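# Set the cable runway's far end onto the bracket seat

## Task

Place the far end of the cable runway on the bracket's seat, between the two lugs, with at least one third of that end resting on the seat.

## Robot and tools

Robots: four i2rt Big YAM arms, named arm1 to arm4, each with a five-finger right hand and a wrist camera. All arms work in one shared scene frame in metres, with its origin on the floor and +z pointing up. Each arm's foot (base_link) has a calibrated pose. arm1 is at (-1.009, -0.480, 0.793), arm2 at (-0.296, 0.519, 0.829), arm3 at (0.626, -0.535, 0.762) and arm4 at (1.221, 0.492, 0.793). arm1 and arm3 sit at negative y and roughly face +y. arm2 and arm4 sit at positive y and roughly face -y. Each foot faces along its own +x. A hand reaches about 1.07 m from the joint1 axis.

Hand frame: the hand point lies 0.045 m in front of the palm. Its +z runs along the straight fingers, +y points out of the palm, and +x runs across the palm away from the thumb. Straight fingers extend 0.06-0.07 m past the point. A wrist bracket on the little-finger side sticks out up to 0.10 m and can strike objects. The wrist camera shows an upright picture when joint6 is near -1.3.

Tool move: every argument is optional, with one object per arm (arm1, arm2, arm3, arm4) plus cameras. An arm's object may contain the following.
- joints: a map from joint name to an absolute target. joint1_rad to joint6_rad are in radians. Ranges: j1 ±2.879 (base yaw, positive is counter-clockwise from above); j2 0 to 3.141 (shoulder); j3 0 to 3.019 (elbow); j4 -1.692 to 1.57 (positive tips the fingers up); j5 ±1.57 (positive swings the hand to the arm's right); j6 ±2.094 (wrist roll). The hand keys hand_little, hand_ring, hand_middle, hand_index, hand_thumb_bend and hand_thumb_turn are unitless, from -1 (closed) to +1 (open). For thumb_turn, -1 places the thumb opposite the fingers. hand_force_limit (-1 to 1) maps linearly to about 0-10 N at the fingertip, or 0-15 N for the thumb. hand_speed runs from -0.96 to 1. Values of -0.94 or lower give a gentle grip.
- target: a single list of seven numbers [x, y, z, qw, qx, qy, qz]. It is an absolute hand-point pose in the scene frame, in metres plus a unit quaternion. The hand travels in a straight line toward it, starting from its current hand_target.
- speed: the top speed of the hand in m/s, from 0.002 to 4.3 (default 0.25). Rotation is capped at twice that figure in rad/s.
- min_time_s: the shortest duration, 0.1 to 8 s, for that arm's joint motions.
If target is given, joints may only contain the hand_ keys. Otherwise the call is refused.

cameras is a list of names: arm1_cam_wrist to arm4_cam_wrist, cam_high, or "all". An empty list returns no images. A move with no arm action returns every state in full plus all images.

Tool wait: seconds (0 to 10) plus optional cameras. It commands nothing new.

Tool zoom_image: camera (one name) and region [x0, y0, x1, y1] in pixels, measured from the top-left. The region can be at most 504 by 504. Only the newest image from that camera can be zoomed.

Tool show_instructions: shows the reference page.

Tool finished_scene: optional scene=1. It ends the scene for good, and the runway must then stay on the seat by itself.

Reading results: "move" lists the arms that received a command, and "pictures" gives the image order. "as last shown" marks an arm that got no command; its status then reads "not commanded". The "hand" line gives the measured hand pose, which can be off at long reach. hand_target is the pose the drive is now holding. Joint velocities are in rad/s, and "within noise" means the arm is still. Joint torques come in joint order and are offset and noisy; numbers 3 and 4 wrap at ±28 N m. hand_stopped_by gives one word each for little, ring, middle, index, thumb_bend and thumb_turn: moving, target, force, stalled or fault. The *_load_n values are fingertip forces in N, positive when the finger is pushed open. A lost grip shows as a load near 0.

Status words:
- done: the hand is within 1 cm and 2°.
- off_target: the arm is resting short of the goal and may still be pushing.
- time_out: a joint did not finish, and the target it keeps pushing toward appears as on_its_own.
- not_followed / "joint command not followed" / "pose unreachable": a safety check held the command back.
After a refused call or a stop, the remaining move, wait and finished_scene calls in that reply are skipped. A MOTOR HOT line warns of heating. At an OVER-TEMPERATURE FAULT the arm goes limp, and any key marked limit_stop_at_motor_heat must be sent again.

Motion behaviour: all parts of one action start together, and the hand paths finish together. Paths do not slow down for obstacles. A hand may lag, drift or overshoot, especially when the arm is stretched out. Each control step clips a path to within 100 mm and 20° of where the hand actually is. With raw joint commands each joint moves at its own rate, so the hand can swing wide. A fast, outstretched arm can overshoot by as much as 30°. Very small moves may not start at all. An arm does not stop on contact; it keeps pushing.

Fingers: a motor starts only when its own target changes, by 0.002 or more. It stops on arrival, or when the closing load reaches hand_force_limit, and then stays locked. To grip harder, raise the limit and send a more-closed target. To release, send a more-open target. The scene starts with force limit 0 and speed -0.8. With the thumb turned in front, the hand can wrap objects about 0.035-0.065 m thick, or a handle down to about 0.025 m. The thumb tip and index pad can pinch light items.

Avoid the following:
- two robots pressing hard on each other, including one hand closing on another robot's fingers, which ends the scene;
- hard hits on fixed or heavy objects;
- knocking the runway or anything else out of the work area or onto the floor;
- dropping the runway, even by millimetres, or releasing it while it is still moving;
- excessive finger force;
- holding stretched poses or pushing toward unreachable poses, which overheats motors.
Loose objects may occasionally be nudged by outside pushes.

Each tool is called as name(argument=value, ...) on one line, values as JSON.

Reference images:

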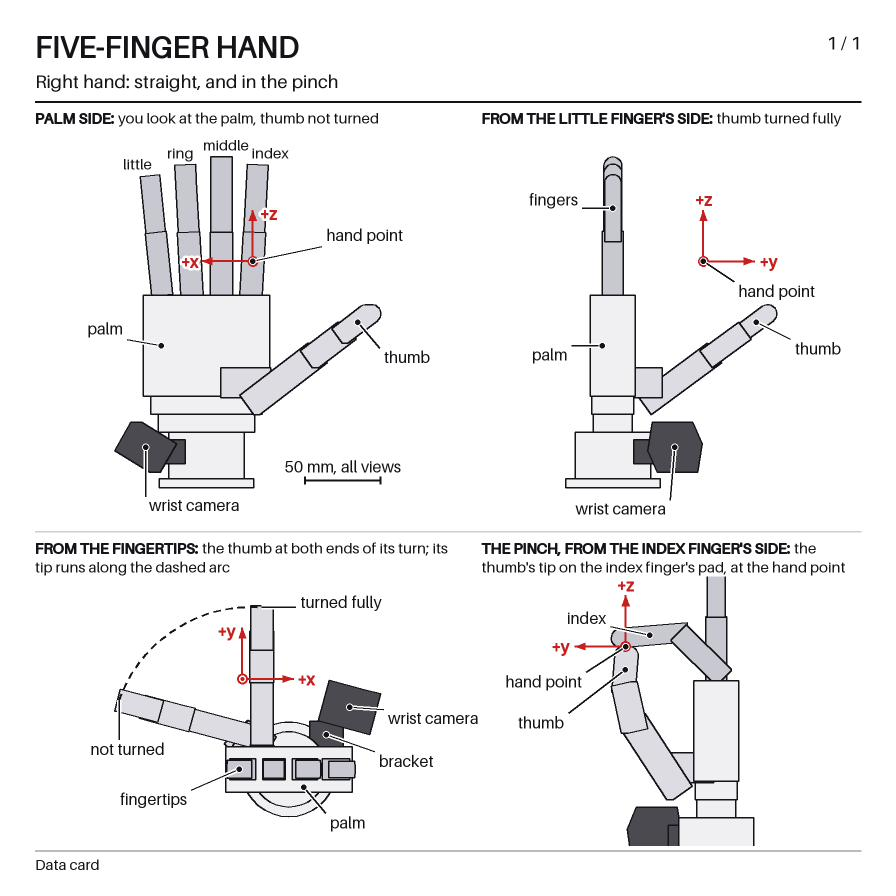

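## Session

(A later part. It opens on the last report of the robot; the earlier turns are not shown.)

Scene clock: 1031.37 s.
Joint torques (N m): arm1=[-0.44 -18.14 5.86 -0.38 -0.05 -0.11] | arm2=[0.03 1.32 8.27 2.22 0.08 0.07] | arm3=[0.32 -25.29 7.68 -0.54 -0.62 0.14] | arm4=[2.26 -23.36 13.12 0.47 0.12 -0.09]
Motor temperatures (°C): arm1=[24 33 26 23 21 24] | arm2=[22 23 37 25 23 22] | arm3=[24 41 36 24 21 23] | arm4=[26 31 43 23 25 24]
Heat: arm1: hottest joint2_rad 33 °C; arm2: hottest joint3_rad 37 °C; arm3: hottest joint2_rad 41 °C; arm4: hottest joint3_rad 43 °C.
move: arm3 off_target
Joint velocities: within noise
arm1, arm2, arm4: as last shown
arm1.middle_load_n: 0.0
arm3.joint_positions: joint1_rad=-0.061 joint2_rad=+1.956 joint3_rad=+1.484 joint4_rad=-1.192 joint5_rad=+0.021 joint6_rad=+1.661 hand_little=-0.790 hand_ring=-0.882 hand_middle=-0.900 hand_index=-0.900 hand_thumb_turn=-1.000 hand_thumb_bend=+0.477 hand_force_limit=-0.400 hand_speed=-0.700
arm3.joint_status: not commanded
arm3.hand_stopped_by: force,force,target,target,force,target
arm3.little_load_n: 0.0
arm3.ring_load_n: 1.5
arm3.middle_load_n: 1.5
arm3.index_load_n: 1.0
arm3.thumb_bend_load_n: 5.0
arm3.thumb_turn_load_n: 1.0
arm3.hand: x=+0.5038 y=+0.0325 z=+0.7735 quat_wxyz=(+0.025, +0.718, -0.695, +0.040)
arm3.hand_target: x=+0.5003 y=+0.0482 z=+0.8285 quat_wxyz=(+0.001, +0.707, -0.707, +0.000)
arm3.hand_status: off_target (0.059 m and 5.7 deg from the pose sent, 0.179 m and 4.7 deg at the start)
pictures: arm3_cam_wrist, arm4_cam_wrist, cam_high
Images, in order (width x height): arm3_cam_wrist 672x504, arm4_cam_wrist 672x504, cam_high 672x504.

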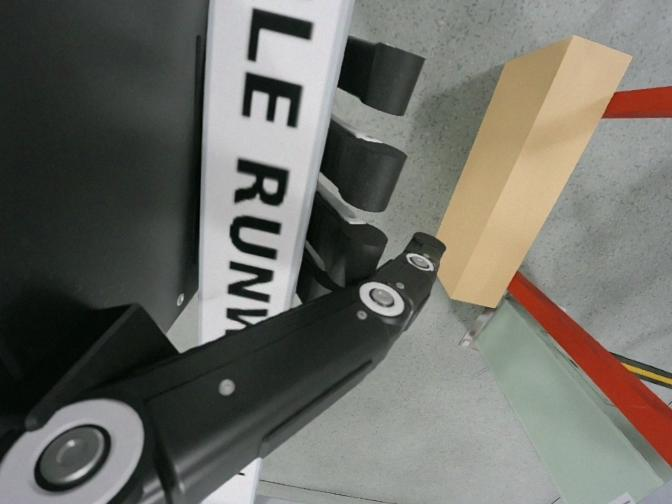

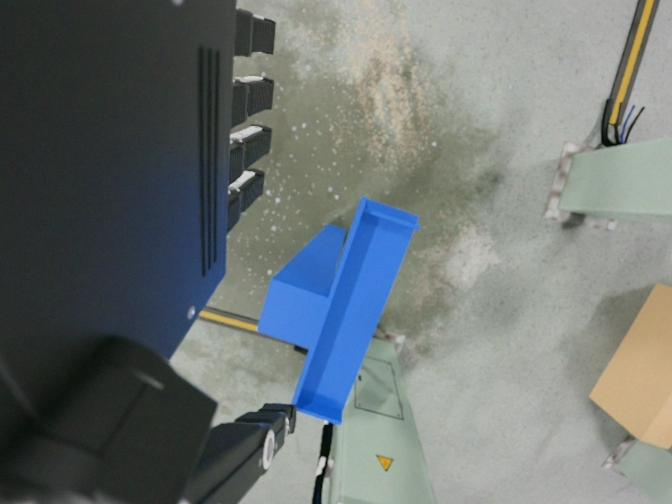

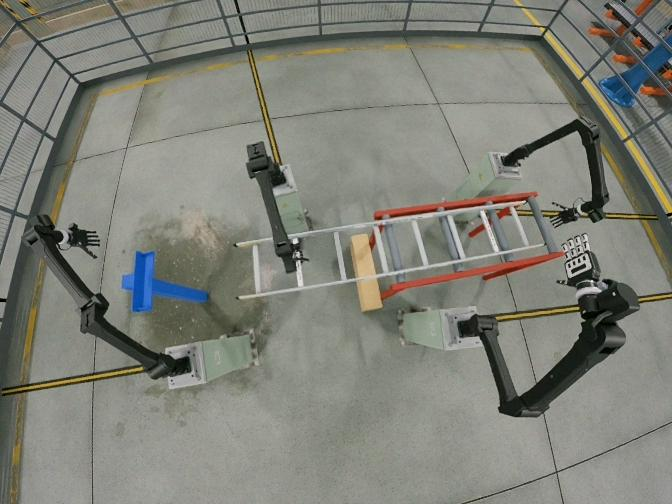

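move(arm3={"target": [0.8, 0.05, 0.85, 0, 0.7071, -0.7071, 0], "speed": 0.08}, cameras=["arm3_cam_wrist", "cam_high", "arm4_cam_wrist", "arm2_cam_wrist"])

Scene clock: 1057.80 s.
Joint torques (N m): arm1=[-0.5 -18.2 5.9 -0.29 -0.05 -0.11] | arm2=[0.09 1.32 8.27 2.22 0.08 0.07] | arm3=[0.38 -28.4 11.6 -1.58 -0.98 0.17] | arm4=[2.14 -23.36 13.11 0.47 0.12 -0.09]
Motor temperatures (°C): arm1=[24 34 26 23 21 24] | arm2=[22 23 38 25 23 22] | arm3=[24 45 38 24 21 23] | arm4=[26 31 43 23 25 24]
Heat: arm1: hottest joint2_rad 34 °C; arm2: hottest joint3_rad 38 °C; arm3: hottest joint2_rad 45 °C; arm4: hottest joint3_rad 43 °C.
move: arm3 off_target
Joint velocities: within noise
arm1, arm2, arm4: as last shown
arm1.middle_load_n: -0.5
arm3.joint_positions: joint1_rad=-0.586 joint2_rad=+2.051 joint3_rad=+1.574 joint4_rad=-1.241 joint5_rad=+0.027 joint6_rad=+1.138 hand_little=-0.790 hand_ring=-0.882 hand_middle=-0.900 hand_index=-0.900 hand_thumb_turn=-1.000 hand_thumb_bend=+0.477 hand_force_limit=-0.400 hand_speed=-0.700
arm3.joint_status: not commanded
arm3.hand_stopped_by: force,force,target,target,force,target
arm3.little_load_n: 1.5
arm3.ring_load_n: 6.5
arm3.middle_load_n: 1.0
arm3.index_load_n: 0.0
arm3.thumb_bend_load_n: 5.0
arm3.thumb_turn_load_n: 0.5
arm3.hand: x=+0.7879 y=+0.0039 z=+0.7517 quat_wxyz=(+0.068, +0.717, -0.693, +0.036)
arm3.hand_target: x=+0.7963 y=+0.0394 z=+0.8401 quat_wxyz=(+0.000, +0.708, -0.706, -0.002)
arm3.hand_status: off_target (0.109 m and 9.1 deg from the pose sent, 0.307 m and 5.7 deg at the start; pose on its path clipped on 27 of 137 steps)
pictures: arm2_cam_wrist, arm3_cam_wrist, arm4_cam_wrist, cam_high
Images, in order (width x height): arm2_cam_wrist 672x504, arm3_cam_wrist 672x504, arm4_cam_wrist 672x504, cam_high 672x504.

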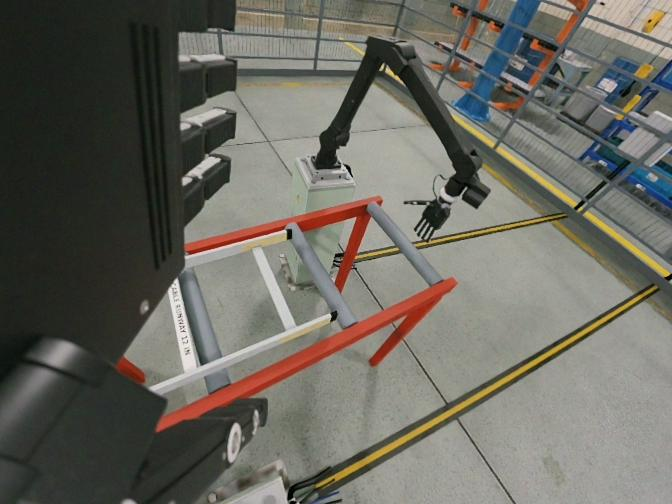

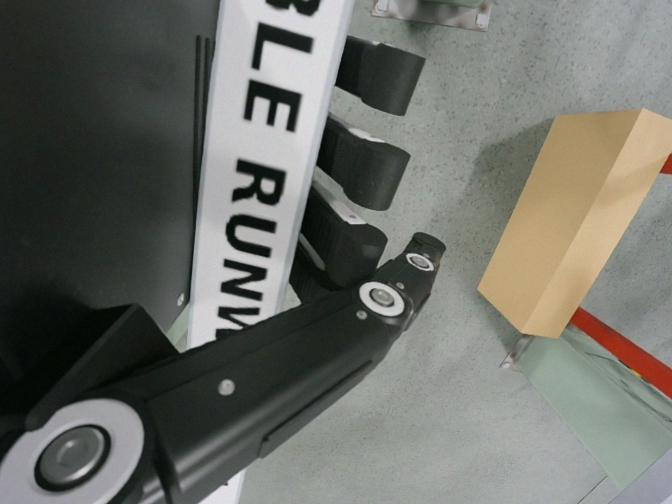

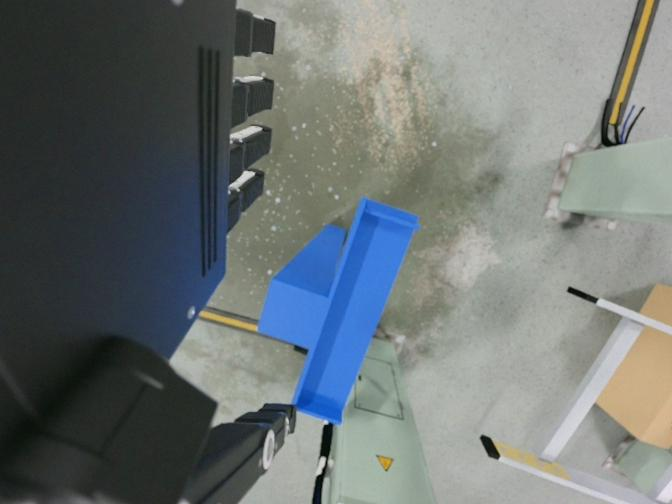

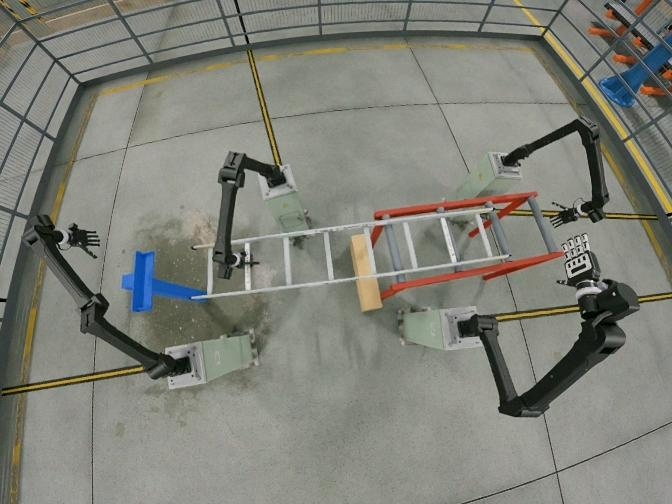

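zoom_image(camera="cam_high", region=[115, 215, 275, 335])

Scaled by 3.150 from the camera's image (finer frame: 960x720).

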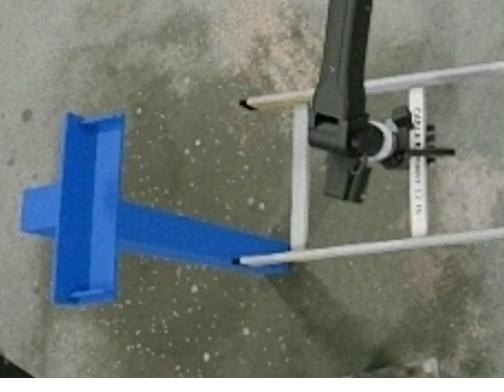

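move(arm4={"target": [1.385, -0.04, 0.94, 0, 0.7071, -0.7071, 0], "speed": 0.25})

move(arm4={"target": [1.385, -0.04, 0.88, 0, 0.7071, -0.7071, 0], "speed": 0.08}, cameras=["arm4_cam_wrist", "cam_high"])

Scene clock: 1192.00 s.
Joint torques (N m): arm1=[-0.38 -18.08 5.85 -0.31 -0.04 -0.12] | arm2=[0.03 1.32 8.28 2.22 0.09 0.07] | arm3=[0.38 -28.51 11.67 -1.52 -0.97 0.18] | arm4=[1.03 -23.3 8.14 0.43 -0.03 -0.25]
Motor temperatures (°C): arm1=[24 34 26 23 21 24] | arm2=[22 23 38 25 23 22] | arm3=[24 50 49 24 23 23] | arm4=[26 32 44 23 25 24]
Heat: arm1: hottest joint2_rad 34 °C; arm2: hottest joint3_rad 38 °C; arm3: hottest joint2_rad 50 °C; arm4: hottest joint3_rad 44 °C.
move: arm4 off_target
Joint velocities: within noise
arm1, arm2, arm3: as last shown
arm1.middle_load_n: 0.0
arm3.little_load_n: 2.0
arm3.hand_target: x=+0.7963 y=+0.0393 z=+0.8401 quat_wxyz=(+0.000, +0.708, -0.706, -0.002)
arm4.joint_positions: joint1_rad=+0.265 joint2_rad=+1.987 joint3_rad=+1.850 joint4_rad=-1.475 joint5_rad=+0.013 joint6_rad=-1.172 hand_little=+1.000 hand_ring=+1.000 hand_middle=+1.000 hand_index=+1.000 hand_thumb_turn=+1.000 hand_thumb_bend=+1.000 hand_force_limit=+0.000 hand_speed=-0.800
arm4.joint_status: not commanded
arm4.hand_stopped_by: target,target,target,target,target,target
arm4.little_load_n: 0.0
arm4.ring_load_n: 0.0
arm4.middle_load_n: 0.0
arm4.index_load_n: 0.0
arm4.thumb_bend_load_n: 0.0
arm4.thumb_turn_load_n: 0.0
arm4.hand: x=+1.3894 y=-0.0362 z=+0.9249 quat_wxyz=(-0.006, +0.705, -0.708, -0.019)
arm4.hand_target: x=+1.3850 y=-0.0398 z=+0.9398 quat_wxyz=(+0.000, +0.707, -0.707, +0.000)
arm4.hand_status: off_target (0.016 m and 2.3 deg from the pose sent, 0.227 m and 23.5 deg at the start)
pictures: none

Scene clock: 1193.40 s.
Joint torques (N m): arm1=[-0.56 -18.02 5.85 -0.31 -0.04 -0.11] | arm2=[0.03 1.32 8.27 2.24 0.09 0.07] | arm3=[0.5 -28.28 11.67 -1.5 -0.97 0.17] | arm4=[0.85 -20.42 7.92 0.47 -0.05 -0.23]
Motor temperatures (°C): arm1=[24 34 26 23 21 24] | arm2=[22 23 38 25 23 22] | arm3=[24 50 49 24 23 23] | arm4=[26 32 44 23 25 24]
Heat: arm1: hottest joint2_rad 34 °C; arm2: hottest joint3_rad 38 °C; arm3: hottest joint2_rad 50 °C; arm4: hottest joint3_rad 44 °C.
move: arm4 done
Joint velocities: within noise
arm1, arm2, arm3: as last shown
arm3.middle_load_n: 1.5
arm4.joint_positions: joint1_rad=+0.265 joint2_rad=+1.986 joint3_rad=+1.738 joint4_rad=-1.332 joint5_rad=+0.013 joint6_rad=-1.173 hand_little=+1.000 hand_ring=+1.000 hand_middle=+1.000 hand_index=+1.000 hand_thumb_turn=+1.000 hand_thumb_bend=+1.000 hand_force_limit=+0.000 hand_speed=-0.800
arm4.joint_status: not commanded
arm4.hand_stopped_by: target,target,target,target,target,target
arm4.little_load_n: 0.0
arm4.ring_load_n: 0.0
arm4.middle_load_n: 0.0
arm4.index_load_n: 0.0
arm4.thumb_bend_load_n: 0.0
arm4.thumb_turn_load_n: 0.0
arm4.hand: x=+1.3898 y=-0.0361 z=+0.8819 quat_wxyz=(+0.000, +0.706, -0.708, -0.004)
arm4.hand_target: x=+1.3850 y=-0.0399 z=+0.8801 quat_wxyz=(+0.000, +0.707, -0.707, +0.000)
arm4.hand_status: done (0.006 m and 0.5 deg from the pose sent, 0.045 m and 2.3 deg at the start)
Images, in order (width x height): arm4_cam_wrist 672x504, cam_high 672x504.

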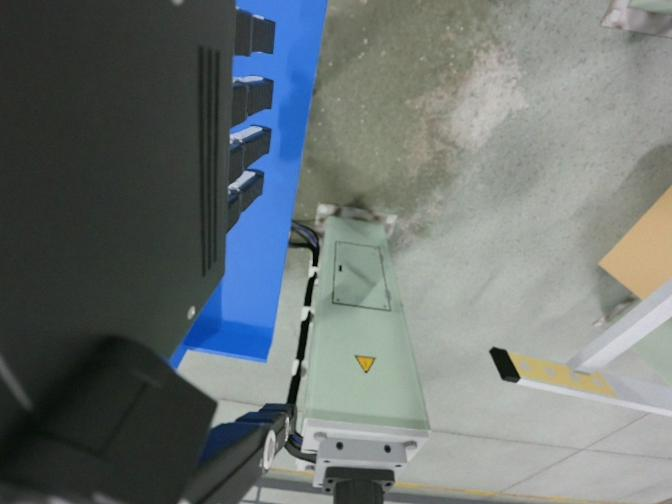

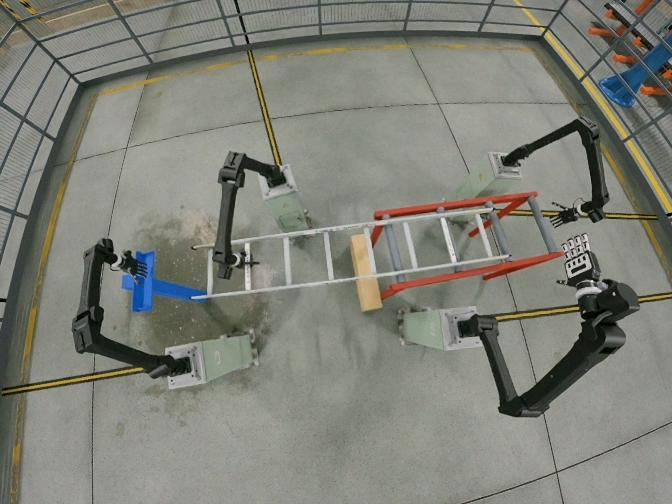

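move(arm4={"target": [1.385, -0.04, 0.845, 0, 0.7071, -0.7071, 0], "speed": 0.06})

move(arm4={"target": [1.385, -0.04, 0.82, 0, 0.7071, -0.7071, 0], "speed": 0.05}, cameras=["arm4_cam_wrist", "cam_high"])

zoom_image(camera="cam_high", region=[90, 225, 190, 325])

Scene clock: 1203.80 s.
Joint torques (N m): arm1=[-0.5 -18.14 5.87 -0.34 -0.04 -0.11] | arm2=[0.03 1.32 8.27 2.22 0.08 0.07] | arm3=[0.38 -28.51 11.66 -1.52 -0.96 0.18] | arm4=[0.79 -18.32 6.57 1.16 0.12 -0.24]
Motor temperatures (°C): arm1=[24 34 26 23 21 24] | arm2=[22 23 38 25 23 22] | arm3=[24 50 49 24 23 23] | arm4=[26 31 42 23 25 24]
Heat: arm1: hottest joint2_rad 34 °C; arm2: hottest joint3_rad 38 °C; arm3: hottest joint2_rad 50 °C; arm4: hottest joint3_rad 42 °C.
move: arm4 off_target
Joint velocities: within noise
arm1, arm2, arm3: as last shown
arm3.little_load_n: 1.5
arm4.joint_positions: joint1_rad=+0.265 joint2_rad=+1.988 joint3_rad=+1.700 joint4_rad=-1.272 joint5_rad=+0.008 joint6_rad=-1.174 hand_little=+1.000 hand_ring=+1.000 hand_middle=+1.000 hand_index=+1.000 hand_thumb_turn=+1.000 hand_thumb_bend=+1.000 hand_force_limit=+0.000 hand_speed=-0.800
arm4.joint_status: not commanded
arm4.hand_stopped_by: target,target,target,target,target,target
arm4.little_load_n: 0.0
arm4.ring_load_n: 0.0
arm4.middle_load_n: -1.5
arm4.index_load_n: 0.0
arm4.thumb_bend_load_n: 0.0
arm4.thumb_turn_load_n: 0.0
arm4.hand: x=+1.3916 y=-0.0378 z=+0.8651 quat_wxyz=(+0.001, +0.706, -0.708, +0.006)
arm4.hand_target: x=+1.3849 y=-0.0393 z=+0.8455 quat_wxyz=(+0.000, +0.707, -0.707, +0.000)
arm4.hand_status: off_target (0.021 m and 0.7 deg from the pose sent, 0.037 m and 0.5 deg at the start)
pictures: none

Scene clock: 1204.80 s.
Joint torques (N m): arm1=[-0.44 -18.26 5.85 -0.32 -0.04 -0.11] | arm2=[0.03 1.32 8.27 2.22 0.08 0.07] | arm3=[0.56 -28.57 11.67 -1.5 -0.96 0.18] | arm4=[0.79 -15.27 5.79 1.98 0.11 -0.24]
Motor temperatures (°C): arm1=[24 34 26 23 21 24] | arm2=[22 23 38 25 23 22] | arm3=[24 50 49 24 23 23] | arm4=[26 31 42 23 25 24]
Heat: arm1: hottest joint2_rad 34 °C; arm2: hottest joint3_rad 38 °C; arm3: hottest joint2_rad 50 °C; arm4: hottest joint3_rad 42 °C.
move: arm4 off_target
Joint velocities: within noise
arm1, arm3: as last shown
arm2.joint_positions: joint1_rad=-0.211 joint2_rad=+0.534 joint3_rad=+1.375 joint4_rad=-1.139 joint5_rad=+0.245 joint6_rad=-1.411 hand_little=+1.000 hand_ring=+1.000 hand_middle=+1.000 hand_index=+1.000 hand_thumb_turn=+1.000 hand_thumb_bend=+1.000 hand_force_limit=+0.000 hand_speed=-0.800
arm2.joint_status: not commanded
arm2.hand_stopped_by: target,target,target,target,target,target
arm2.little_load_n: -0.5
arm2.ring_load_n: 0.0
arm2.middle_load_n: 0.0
arm2.index_load_n: 0.0
arm2.thumb_bend_load_n: 0.0
arm2.thumb_turn_load_n: 0.5
arm2.hand: x=-0.4449 y=+0.3444 z=+1.3858 quat_wxyz=(+0.508, +0.371, -0.708, +0.321)
arm2.hand_target: x=-0.4441 y=+0.3469 z=+1.3942 quat_wxyz=(+0.513, +0.367, -0.703, +0.327)
arm2.hand_status: not commanded
arm3.little_load_n: 2.0
arm3.middle_load_n: 1.0
arm3.thumb_bend_load_n: 5.5
arm4.joint_positions: joint1_rad=+0.265 joint2_rad=+1.974 joint3_rad=+1.673 joint4_rad=-1.241 joint5_rad=+0.008 joint6_rad=-1.174 hand_little=+1.000 hand_ring=+1.000 hand_middle=+1.000 hand_index=+1.000 hand_thumb_turn=+1.000 hand_thumb_bend=+1.000 hand_force_limit=+0.000 hand_speed=-0.800
arm4.joint_status: not commanded
arm4.hand_stopped_by: target,target,target,target,target,target
arm4.little_load_n: 0.0
arm4.ring_load_n: 0.0
arm4.middle_load_n: -3.0
arm4.index_load_n: 0.0
arm4.thumb_bend_load_n: 0.0
arm4.thumb_turn_load_n: 0.0
arm4.hand: x=+1.3911 y=-0.0365 z=+0.8625 quat_wxyz=(+0.005, +0.706, -0.708, +0.014)
arm4.hand_target: x=+1.3843 y=-0.0374 z=+0.8218 quat_wxyz=(+0.000, +0.707, -0.707, +0.000)
arm4.hand_status: off_target (0.043 m and 1.7 deg from the pose sent, 0.046 m and 0.7 deg at the start)
Images, in order (width x height): arm4_cam_wrist 672x504, cam_high 672x504.

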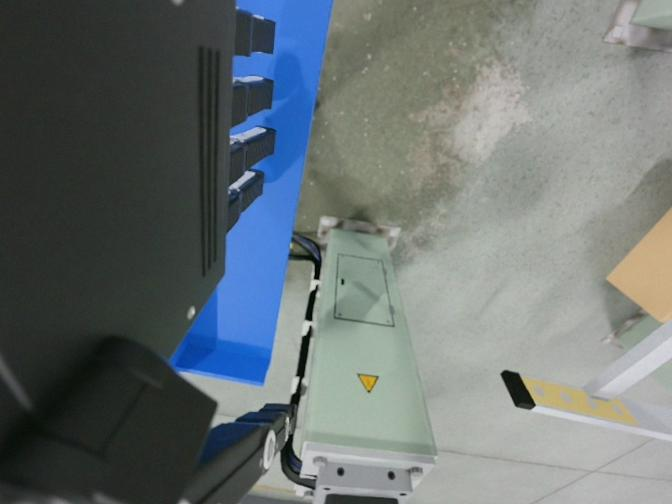

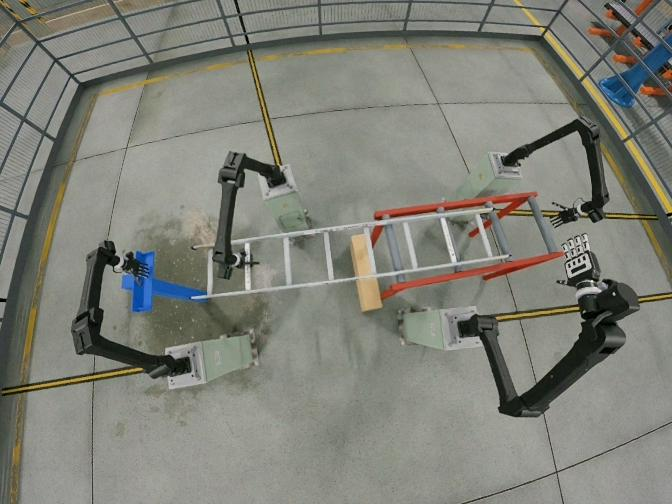

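Scaled by 5.040 from the camera's image (finer frame: 960x720).

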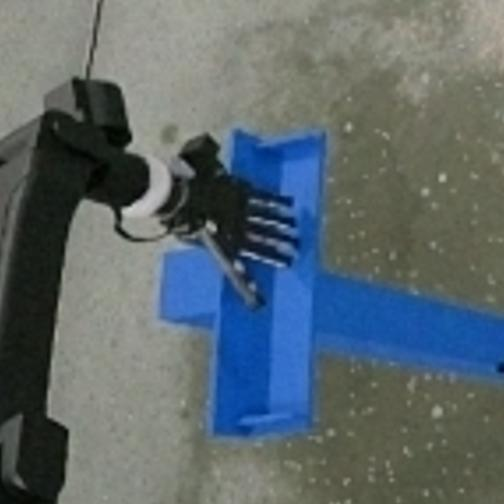

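move(arm4={"target": [1.39, -0.04, 0.98, 0, 0.7071, -0.7071, 0], "speed": 0.2})

move(arm4={"target": [1.52, -0.16, 1.1, 0.084, 0.712, -0.667, 0.202], "speed": 0.25}, arm3={"joints": {"joint1_rad": -0.591, "joint2_rad": 1.93, "joint3_rad": 1.75, "joint4_rad": -1.2}, "min_time_s": 3}, cameras=["arm3_cam_wrist", "arm4_cam_wrist", "cam_high", "arm2_cam_wrist"])

Scene clock: 1348.20 s.
Joint torques (N m): arm1=[-0.5 -18.32 5.89 -0.31 -0.05 -0.11] | arm2=[0.03 1.32 8.28 2.24 0.08 0.07] | arm3=[0.32 -28.51 11.67 -1.54 -0.98 0.17] | arm4=[1.67 -21.48 13.31 -0.39 0.07 -0.14]
Motor temperatures (°C): arm1=[24 35 26 23 21 24] | arm2=[22 23 38 25 23 22] | arm3=[24 53 51 24 23 23] | arm4=[26 27 33 24 25 24]
Heat: arm1: hottest joint2_rad 35 °C; arm2: hottest joint3_rad 38 °C; arm3: hottest joint2_rad 53 °C; arm4: hottest joint3_rad 33 °C.
move: arm4 off_target
Joint velocities: within noise
arm1.joint_positions: joint1_rad=+0.509 joint2_rad=+1.863 joint3_rad=+1.370 joint4_rad=-1.116 joint5_rad=+0.004 joint6_rad=-1.204 hand_little=+1.000 hand_ring=+1.000 hand_middle=+1.000 hand_index=+1.000 hand_thumb_turn=+1.000 hand_thumb_bend=+1.000 hand_force_limit=+0.000 hand_speed=-0.800
arm1.joint_status: not commanded
arm1.hand_stopped_by: target,target,target,target,target,target
arm1.little_load_n: 0.0
arm1.ring_load_n: 0.0
arm1.middle_load_n: 0.0
arm1.index_load_n: 0.0
arm1.thumb_bend_load_n: 0.0
arm1.thumb_turn_load_n: 0.0
arm1.hand: x=-1.1340 y=-0.0224 z=+0.8267 quat_wxyz=(+0.010, +0.708, +0.707, -0.004)
arm1.hand_target: x=-1.1300 y=-0.0201 z=+0.8349 quat_wxyz=(+0.000, +0.707, +0.707, +0.000)
arm1.hand_status: not commanded
arm2, arm3: as last shown
arm2.little_load_n: 0.0
arm2.thumb_turn_load_n: 0.0
arm3.thumb_bend_load_n: 5.0
arm4.joint_positions: joint1_rad=+0.265 joint2_rad=+1.963 joint3_rad=+1.885 joint4_rad=-1.554 joint5_rad=+0.010 joint6_rad=-1.174 hand_little=+1.000 hand_ring=+1.000 hand_middle=+1.000 hand_index=+1.000 hand_thumb_turn=+1.000 hand_thumb_bend=+1.000 hand_force_limit=+0.000 hand_speed=-0.800
arm4.joint_status: not commanded
arm4.hand_stopped_by: target,target,target,target,target,target
arm4.little_load_n: 0.0
arm4.ring_load_n: 0.0
arm4.middle_load_n: 0.0
arm4.index_load_n: 0.0
arm4.thumb_bend_load_n: 0.0
arm4.thumb_turn_load_n: 0.0
arm4.hand: x=+1.3855 y=-0.0264 z=+0.9537 quat_wxyz=(-0.012, +0.706, -0.708, -0.027)
arm4.hand_target: x=+1.3896 y=-0.0387 z=+0.9801 quat_wxyz=(+0.000, +0.707, -0.707, +0.000)
arm4.hand_status: off_target (0.030 m and 3.4 deg from the pose sent, 0.118 m and 1.7 deg at the start)
pictures: none

Scene clock: 1354.00 s.
Joint torques (N m): arm1=[-0.56 -18.14 5.85 -0.29 -0.06 -0.11] | arm2=[0.03 1.32 8.27 2.24 0.09 0.07] | arm3=[-0.38 -29.86 14.63 0.24 -0.98 0.49] | arm4=[2.49 -23.3 13.18 0.38 0.11 0.02]
Motor temperatures (°C): arm1=[24 35 26 23 21 24] | arm2=[22 23 38 25 23 22] | arm3=[24 54 53 24 23 23] | arm4=[26 27 34 24 25 24]
Heat: arm1: hottest joint2_rad 35 °C; arm2: hottest joint3_rad 38 °C; arm3: hottest joint2_rad 54 °C; arm4: hottest joint3_rad 34 °C.
move: arm3 time_out; arm4 off_target
Joint velocities: within noise
arm1, arm2: as last shown
arm2.middle_load_n: -0.5
arm3.joint_positions: joint1_rad=-0.586 joint2_rad=+2.053 joint3_rad=+1.624 joint4_rad=-1.209 joint5_rad=+0.027 joint6_rad=+1.102 hand_little=-0.790 hand_ring=-0.882 hand_middle=-0.900 hand_index=-0.900 hand_thumb_turn=-1.000 hand_thumb_bend=+0.477 hand_force_limit=-0.400 hand_speed=-0.700
arm3.joint_status: joint3_rad time_out (moved +0.050 of +0.176); the others done
arm3.hand_stopped_by: force,force,target,target,force,target
arm3.little_load_n: 0.0
arm3.ring_load_n: 6.0
arm3.middle_load_n: 2.0
arm3.index_load_n: 0.5
arm3.thumb_bend_load_n: 5.5
arm3.thumb_turn_load_n: 1.0
arm3.on_its_own: joint3_rad reads +1.624 and still pushes toward +1.736 since a time_out; joint6_rad reads +1.102 and still pushes toward +1.171 since a time_out
arm3.hand: x=+0.7989 y=+0.0296 z=+0.7658 quat_wxyz=(+0.031, +0.730, -0.682, +0.021)
arm3.hand_target: x=+0.8231 y=+0.0841 z=+0.8836 quat_wxyz=(-0.079, +0.701, -0.708, -0.033)
arm3.hand_status: not commanded
arm4.joint_positions: joint1_rad=+0.365 joint2_rad=+2.284 joint3_rad=+2.791 joint4_rad=-1.670 joint5_rad=+0.043 joint6_rad=-1.158 hand_little=+1.000 hand_ring=+1.000 hand_middle=+1.000 hand_index=+1.000 hand_thumb_turn=+1.000 hand_thumb_bend=+1.000 hand_force_limit=+0.000 hand_speed=-0.800
arm4.joint_status: not commanded
arm4.hand_stopped_by: target,target,target,target,target,target
arm4.little_load_n: 0.0
arm4.ring_load_n: 0.0
arm4.middle_load_n: 0.0
arm4.index_load_n: 0.0
arm4.thumb_bend_load_n: 0.0
arm4.thumb_turn_load_n: 0.0
arm4.hand: x=+1.5112 y=-0.1600 z=+1.0861 quat_wxyz=(+0.081, +0.716, -0.667, +0.187)
arm4.hand_target: x=+1.5195 y=-0.1593 z=+1.0996 quat_wxyz=(+0.085, +0.712, -0.666, +0.204)
arm4.hand_status: off_target (0.016 m and 1.8 deg from the pose sent, 0.240 m and 29.0 deg at the start)
pictures: arm2_cam_wrist, arm3_cam_wrist, arm4_cam_wrist, cam_high
Images, in order (width x height): arm2_cam_wrist 672x504, arm3_cam_wrist 672x504, arm4_cam_wrist 672x504, cam_high 672x504.

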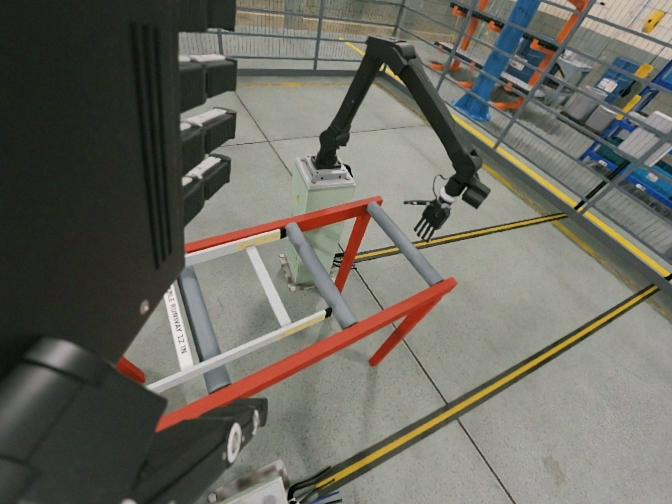

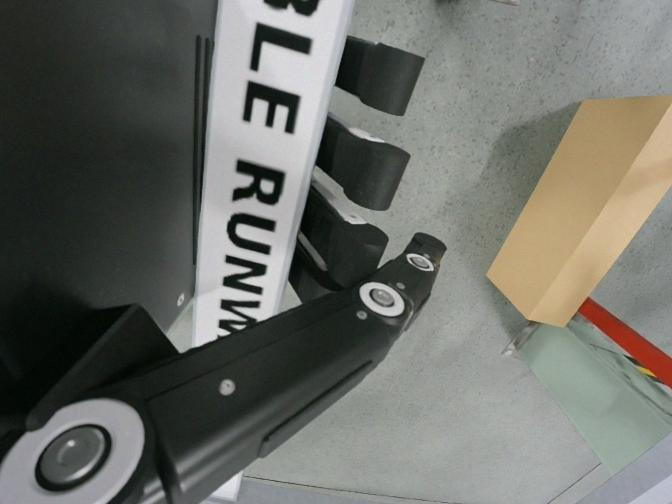

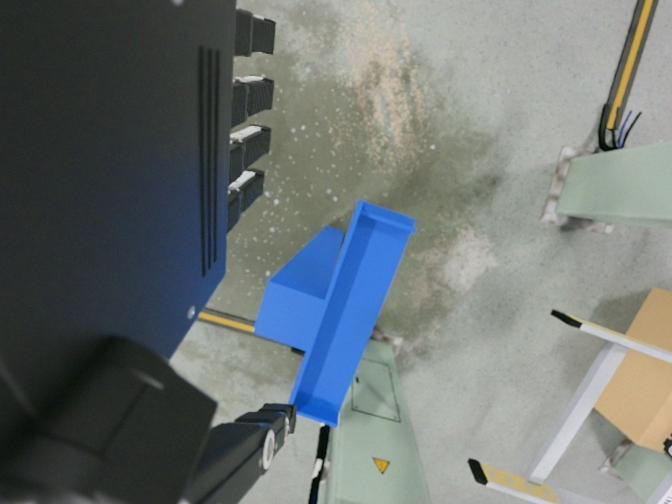

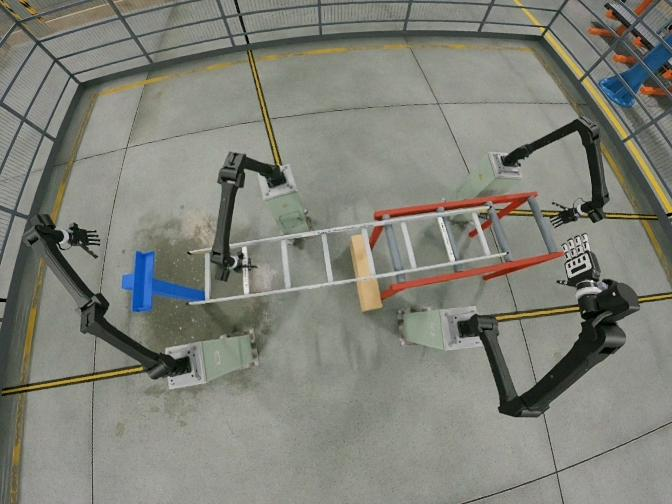

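move(arm4={"joints": {"joint1_rad": 0.2, "joint2_rad": 1.7, "joint3_rad": 1.9, "joint4_rad": -1.6, "joint5_rad": 0.0, "joint6_rad": 1.2, "hand_thumb_turn": 1.0}, "min_time_s": 3}, cameras=["arm4_cam_wrist", "cam_high"])

Scene clock: 1412.47 s.
Joint torques (N m): arm1=[-0.32 -18.2 5.87 -0.31 -0.04 -0.11] | arm2=[0.03 1.32 8.27 2.24 0.08 0.07] | arm3=[-0.5 -29.8 14.64 0.2 -0.97 0.52] | arm4=[0.67 -19.43 8.47 0.77 -0.11 0.01]
Motor temperatures (°C): arm1=[24 35 26 23 21 24] | arm2=[22 23 39 25 23 22] | arm3=[24 58 62 24 23 24] | arm4=[26 31 38 23 25 24]
Heat: arm1: hottest joint2_rad 35 °C; arm2: hottest joint3_rad 39 °C; arm3: hottest joint3_rad 62 °C; arm4: hottest joint3_rad 38 °C.
move: arm4 done
Joint velocities: within noise
arm1, arm2, arm3: as last shown
arm2.middle_load_n: 0.0
arm3.thumb_turn_load_n: 0.5
arm3.on_its_own: joint3_rad reads +1.624 and still pushes toward +1.736 since a time_out; joint6_rad reads +1.102 and still pushes toward +1.171 since a time_out
arm4.joint_positions: joint1_rad=+0.213 joint2_rad=+1.726 joint3_rad=+1.904 joint4_rad=-1.614 joint5_rad=+0.002 joint6_rad=+1.186 hand_little=+1.000 hand_ring=+1.000 hand_middle=+1.000 hand_index=+1.000 hand_thumb_turn=+1.000 hand_thumb_bend=+1.000 hand_force_limit=+0.000 hand_speed=-0.800
arm4.joint_status: all done
arm4.hand_stopped_by: target,target,target,target,target,target
arm4.little_load_n: 0.0
arm4.ring_load_n: 0.0
arm4.middle_load_n: 0.0
arm4.index_load_n: 0.0
arm4.thumb_bend_load_n: 0.0
arm4.thumb_turn_load_n: 0.0
arm4.hand: x=+1.4705 y=-0.0189 z=+1.0906 quat_wxyz=(-0.050, -0.409, -0.910, +0.046)
arm4.hand_target: x=+1.4639 y=-0.0213 z=+1.1036 quat_wxyz=(-0.063, -0.420, -0.903, +0.058)
arm4.hand_status: not commanded
Images, in order (width x height): arm4_cam_wrist 672x504, cam_high 672x504.

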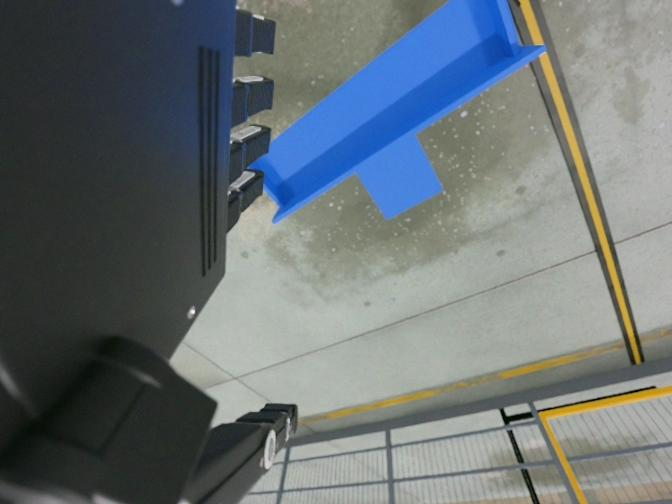

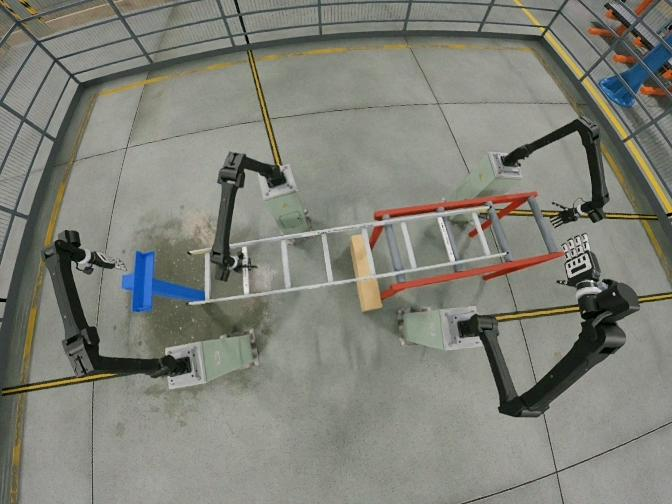

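move(arm3={"joints": {"joint2_rad": 1.981, "joint3_rad": 1.678, "joint4_rad": -1.2}, "min_time_s": 1.5}, arm4={"target": [1.08, -0.01, 0.97, 0, 0.7071, 0.7071, 0], "speed": 0.3}, cameras=["arm4_cam_wrist", "cam_high", "arm3_cam_wrist"])

zoom_image(camera="cam_high", region=[150, 205, 310, 325])

Scene clock: 1438.03 s.
Joint torques (N m): arm1=[-0.44 -18.02 5.89 -0.32 -0.04 -0.1] | arm2=[0.03 1.32 8.28 2.24 0.08 0.07] | arm3=[-0.32 -29.57 10.14 -0.58 -0.85 0.5] | arm4=[1.67 -16.38 10.11 0.42 -0.02 -0.24]
Motor temperatures (°C): arm1=[24 35 26 23 21 24] | arm2=[22 23 39 25 23 22] | arm3=[24 59 63 24 23 24] | arm4=[26 29 37 23 25 24]
Heat: arm1: hottest joint2_rad 35 °C; arm2: hottest joint3_rad 39 °C; arm3: hottest joint3_rad 63 °C; arm4: hottest joint3_rad 37 °C.
move: arm3 done; arm4 off_target
Joint velocities: within noise
arm1, arm2: as last shown
arm3.joint_positions: joint1_rad=-0.587 joint2_rad=+2.100 joint3_rad=+1.624 joint4_rad=-1.189 joint5_rad=+0.024 joint6_rad=+1.101 hand_little=-0.790 hand_ring=-0.882 hand_middle=-0.900 hand_index=-0.900 hand_thumb_turn=-1.000 hand_thumb_bend=+0.477 hand_force_limit=-0.400 hand_speed=-0.700
arm3.joint_status: all done
arm3.hand_stopped_by: force,force,target,target,force,target
arm3.little_load_n: 0.5
arm3.ring_load_n: 6.5
arm3.middle_load_n: 2.0
arm3.index_load_n: 0.0
arm3.thumb_bend_load_n: 5.5
arm3.thumb_turn_load_n: 0.5
arm3.on_its_own: joint6_rad reads +1.101 and still pushes toward +1.171 since a time_out
arm3.hand: x=+0.7987 y=+0.0284 z=+0.7395 quat_wxyz=(+0.044, +0.730, -0.682, +0.024)
arm3.hand_target: x=+0.8135 y=+0.0631 z=+0.8286 quat_wxyz=(-0.028, +0.703, -0.710, -0.013)
arm3.hand_status: not commanded
arm4.joint_positions: joint1_rad=-0.527 joint2_rad=+1.681 joint3_rad=+1.529 joint4_rad=-1.442 joint5_rad=+0.008 joint6_rad=+1.187 hand_little=+1.000 hand_ring=+1.000 hand_middle=+1.000 hand_index=+1.000 hand_thumb_turn=+1.000 hand_thumb_bend=+1.000 hand_force_limit=+0.000 hand_speed=-0.800
arm4.joint_status: not commanded
arm4.hand_stopped_by: target,target,target,target,target,target
arm4.little_load_n: 0.0
arm4.ring_load_n: 0.0
arm4.middle_load_n: 0.0
arm4.index_load_n: 0.0
arm4.thumb_bend_load_n: 0.0
arm4.thumb_turn_load_n: 0.0
arm4.hand: x=+1.0829 y=-0.0021 z=+0.9624 quat_wxyz=(+0.006, -0.712, -0.702, -0.014)
arm4.hand_target: x=+1.0801 y=-0.0098 z=+0.9701 quat_wxyz=(+0.000, -0.707, -0.707, +0.000)
arm4.hand_status: off_target (0.011 m and 1.9 deg from the pose sent, 0.409 m and 42.3 deg at the start)
pictures: arm3_cam_wrist, arm4_cam_wrist, cam_high
Images, in order (width x height): arm3_cam_wrist 672x504, arm4_cam_wrist 672x504, cam_high 672x504.

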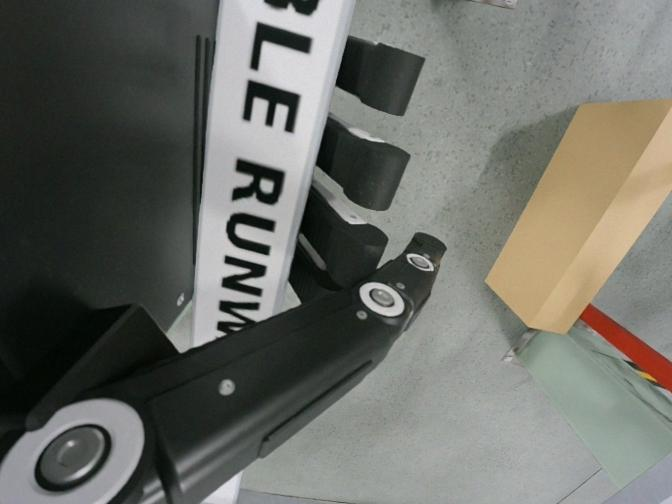

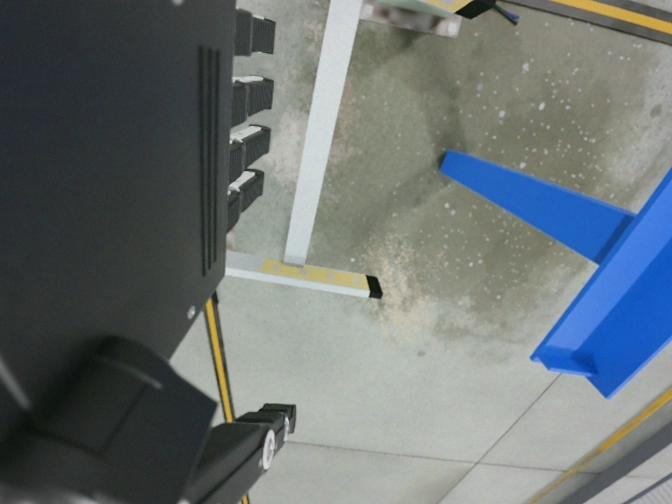

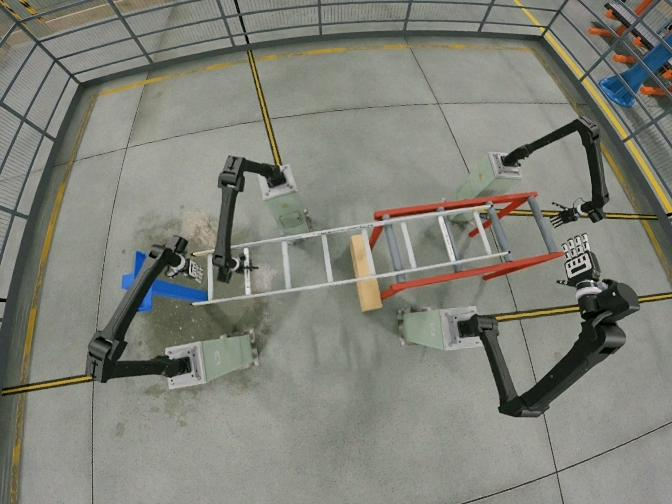

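Scaled by 3.150 from the camera's image (finer frame: 960x720).

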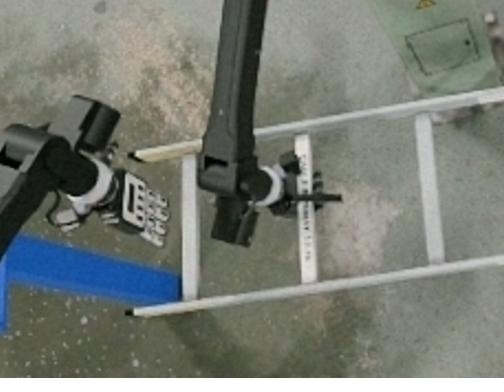

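move(arm4={"target": [1.075, -0.012, 0.84, 0, 0.7071, 0.7071, 0], "speed": 0.2, "joints": {"hand_thumb_turn": -1.0, "hand_speed": 0.0}})

move(arm4={"target": [1.075, -0.012, 0.75, 0, 0.7071, 0.7071, 0], "speed": 0.12}, cameras=["arm4_cam_wrist", "cam_high", "arm3_cam_wrist"])

zoom_image(camera="cam_high", region=[150, 205, 310, 325])

Scene clock: 1464.20 s.
Joint torques (N m): arm1=[-0.38 -18.02 5.86 -0.34 -0.03 -0.11] | arm2=[0.03 1.26 8.27 2.24 0.08 0.07] | arm3=[-0.21 -29.86 10.04 -0.58 -0.86 0.5] | arm4=[0.97 -16.97 7.65 0.49 -0.03 -0.24]
Motor temperatures (°C): arm1=[24 35 26 23 21 24] | arm2=[22 23 39 25 23 22] | arm3=[24 57 56 24 23 24] | arm4=[26 29 37 23 25 24]
Heat: arm1: hottest joint2_rad 35 °C; arm2: hottest joint3_rad 39 °C; arm3: hottest joint2_rad 57 °C; arm4: hottest joint3_rad 37 °C.
move: arm4 done
Joint velocities: within noise
arm1, arm2, arm3: as last shown
arm3.middle_load_n: 1.0
arm3.on_its_own: joint6_rad reads +1.101 and still pushes toward +1.171 since a time_out
arm4.joint_positions: joint1_rad=-0.527 joint2_rad=+1.791 joint3_rad=+1.340 joint4_rad=-1.126 joint5_rad=+0.008 joint6_rad=+1.178 hand_little=+1.000 hand_ring=+1.000 hand_middle=+1.000 hand_index=+1.000 hand_thumb_turn=-1.000 hand_thumb_bend=+1.000 hand_force_limit=+0.000 hand_speed=+0.000
arm4.joint_status: all done
arm4.hand_stopped_by: target,target,target,target,target,target
arm4.little_load_n: 0.0
arm4.ring_load_n: 0.0
arm4.middle_load_n: 0.0
arm4.index_load_n: 0.0
arm4.thumb_bend_load_n: 0.0
arm4.thumb_turn_load_n: 0.0
arm4.hand: x=+1.0803 y=-0.0109 z=+0.8397 quat_wxyz=(+0.002, -0.709, -0.706, -0.006)
arm4.hand_target: x=+1.0750 y=-0.0121 z=+0.8402 quat_wxyz=(+0.000, -0.707, -0.707, +0.000)
arm4.hand_status: done (0.005 m and 0.8 deg from the pose sent, 0.123 m and 1.9 deg at the start)
pictures: none

Scene clock: 1465.70 s.
Joint torques (N m): arm1=[-0.5 -17.9 5.79 -0.36 -0.05 -0.11] | arm2=[0.03 1.32 8.28 2.22 0.08 0.07] | arm3=[-0.26 -29.8 10.03 -0.65 -0.85 0.5] | arm4=[0.85 -16.91 6.48 0.49 -0.02 -0.23]
Motor temperatures (°C): arm1=[24 35 26 23 21 24] | arm2=[22 23 39 25 23 22] | arm3=[24 57 56 24 23 24] | arm4=[26 29 37 23 25 24]
Heat: arm1: hottest joint2_rad 35 °C; arm2: hottest joint3_rad 39 °C; arm3: hottest joint2_rad 57 °C; arm4: hottest joint3_rad 37 °C.
move: arm4 done
Joint velocities: within noise
arm1, arm2, arm3: as last shown
arm3.ring_load_n: 6.0
arm3.middle_load_n: 1.5
arm3.thumb_bend_load_n: 5.0
arm3.on_its_own: joint6_rad reads +1.101 and still pushes toward +1.171 since a time_out
arm4.joint_positions: joint1_rad=-0.527 joint2_rad=+1.911 joint3_rad=+1.256 joint4_rad=-0.913 joint5_rad=+0.008 joint6_rad=+1.177 hand_little=+1.000 hand_ring=+1.000 hand_middle=+1.000 hand_index=+1.000 hand_thumb_turn=-1.000 hand_thumb_bend=+1.000 hand_force_limit=+0.000 hand_speed=+0.000
arm4.joint_status: not commanded
arm4.hand_stopped_by: target,target,target,target,target,target
arm4.little_load_n: 0.0
arm4.ring_load_n: 0.0
arm4.middle_load_n: 0.0
arm4.index_load_n: 0.0
arm4.thumb_bend_load_n: 0.0
arm4.thumb_turn_load_n: 0.0
arm4.hand: x=+1.0802 y=-0.0130 z=+0.7529 quat_wxyz=(+0.001, -0.708, -0.706, -0.002)
arm4.hand_target: x=+1.0751 y=-0.0120 z=+0.7500 quat_wxyz=(+0.000, -0.707, -0.707, +0.000)
arm4.hand_status: done (0.006 m and 0.4 deg from the pose sent, 0.090 m and 0.8 deg at the start)
pictures: arm3_cam_wrist, arm4_cam_wrist, cam_high
Images, in order (width x height): arm3_cam_wrist 672x504, arm4_cam_wrist 672x504, cam_high 672x504.

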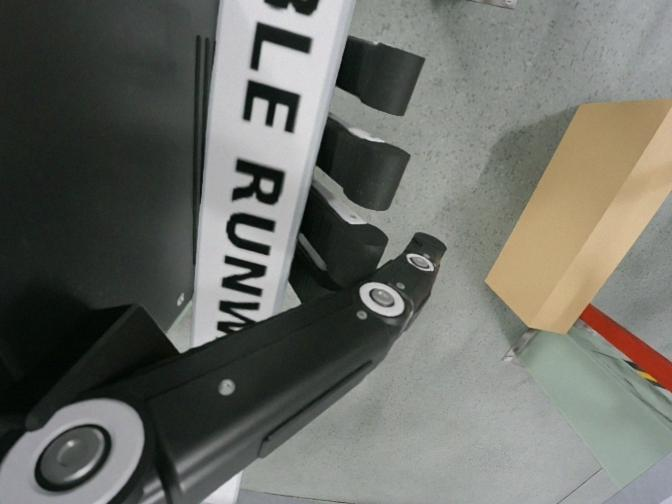

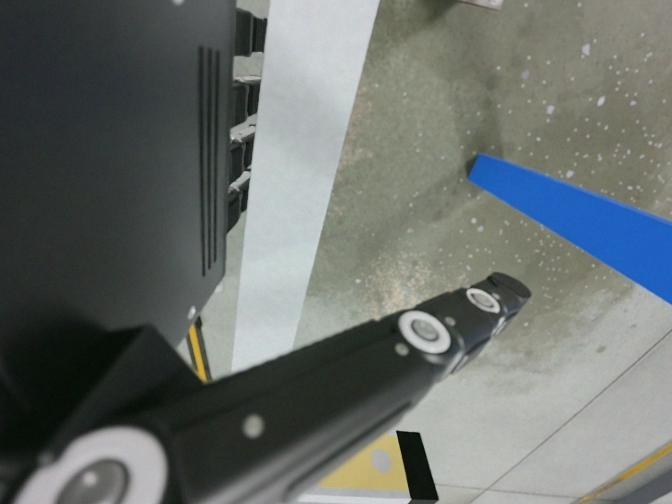

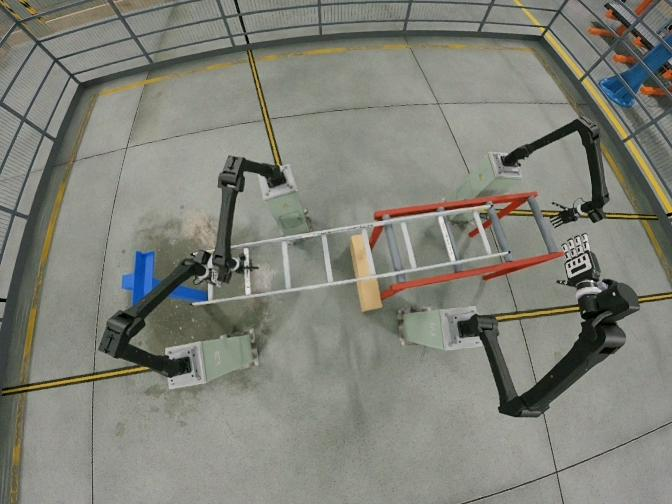

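Scaled by 3.150 from the camera's image (finer frame: 960x720).

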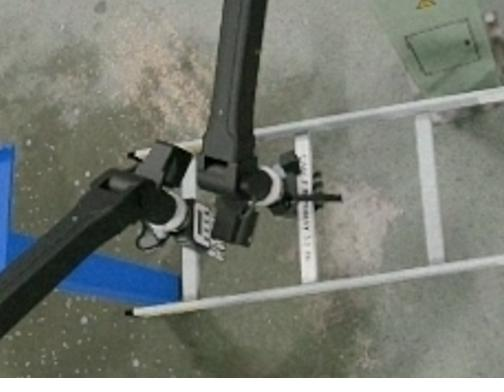

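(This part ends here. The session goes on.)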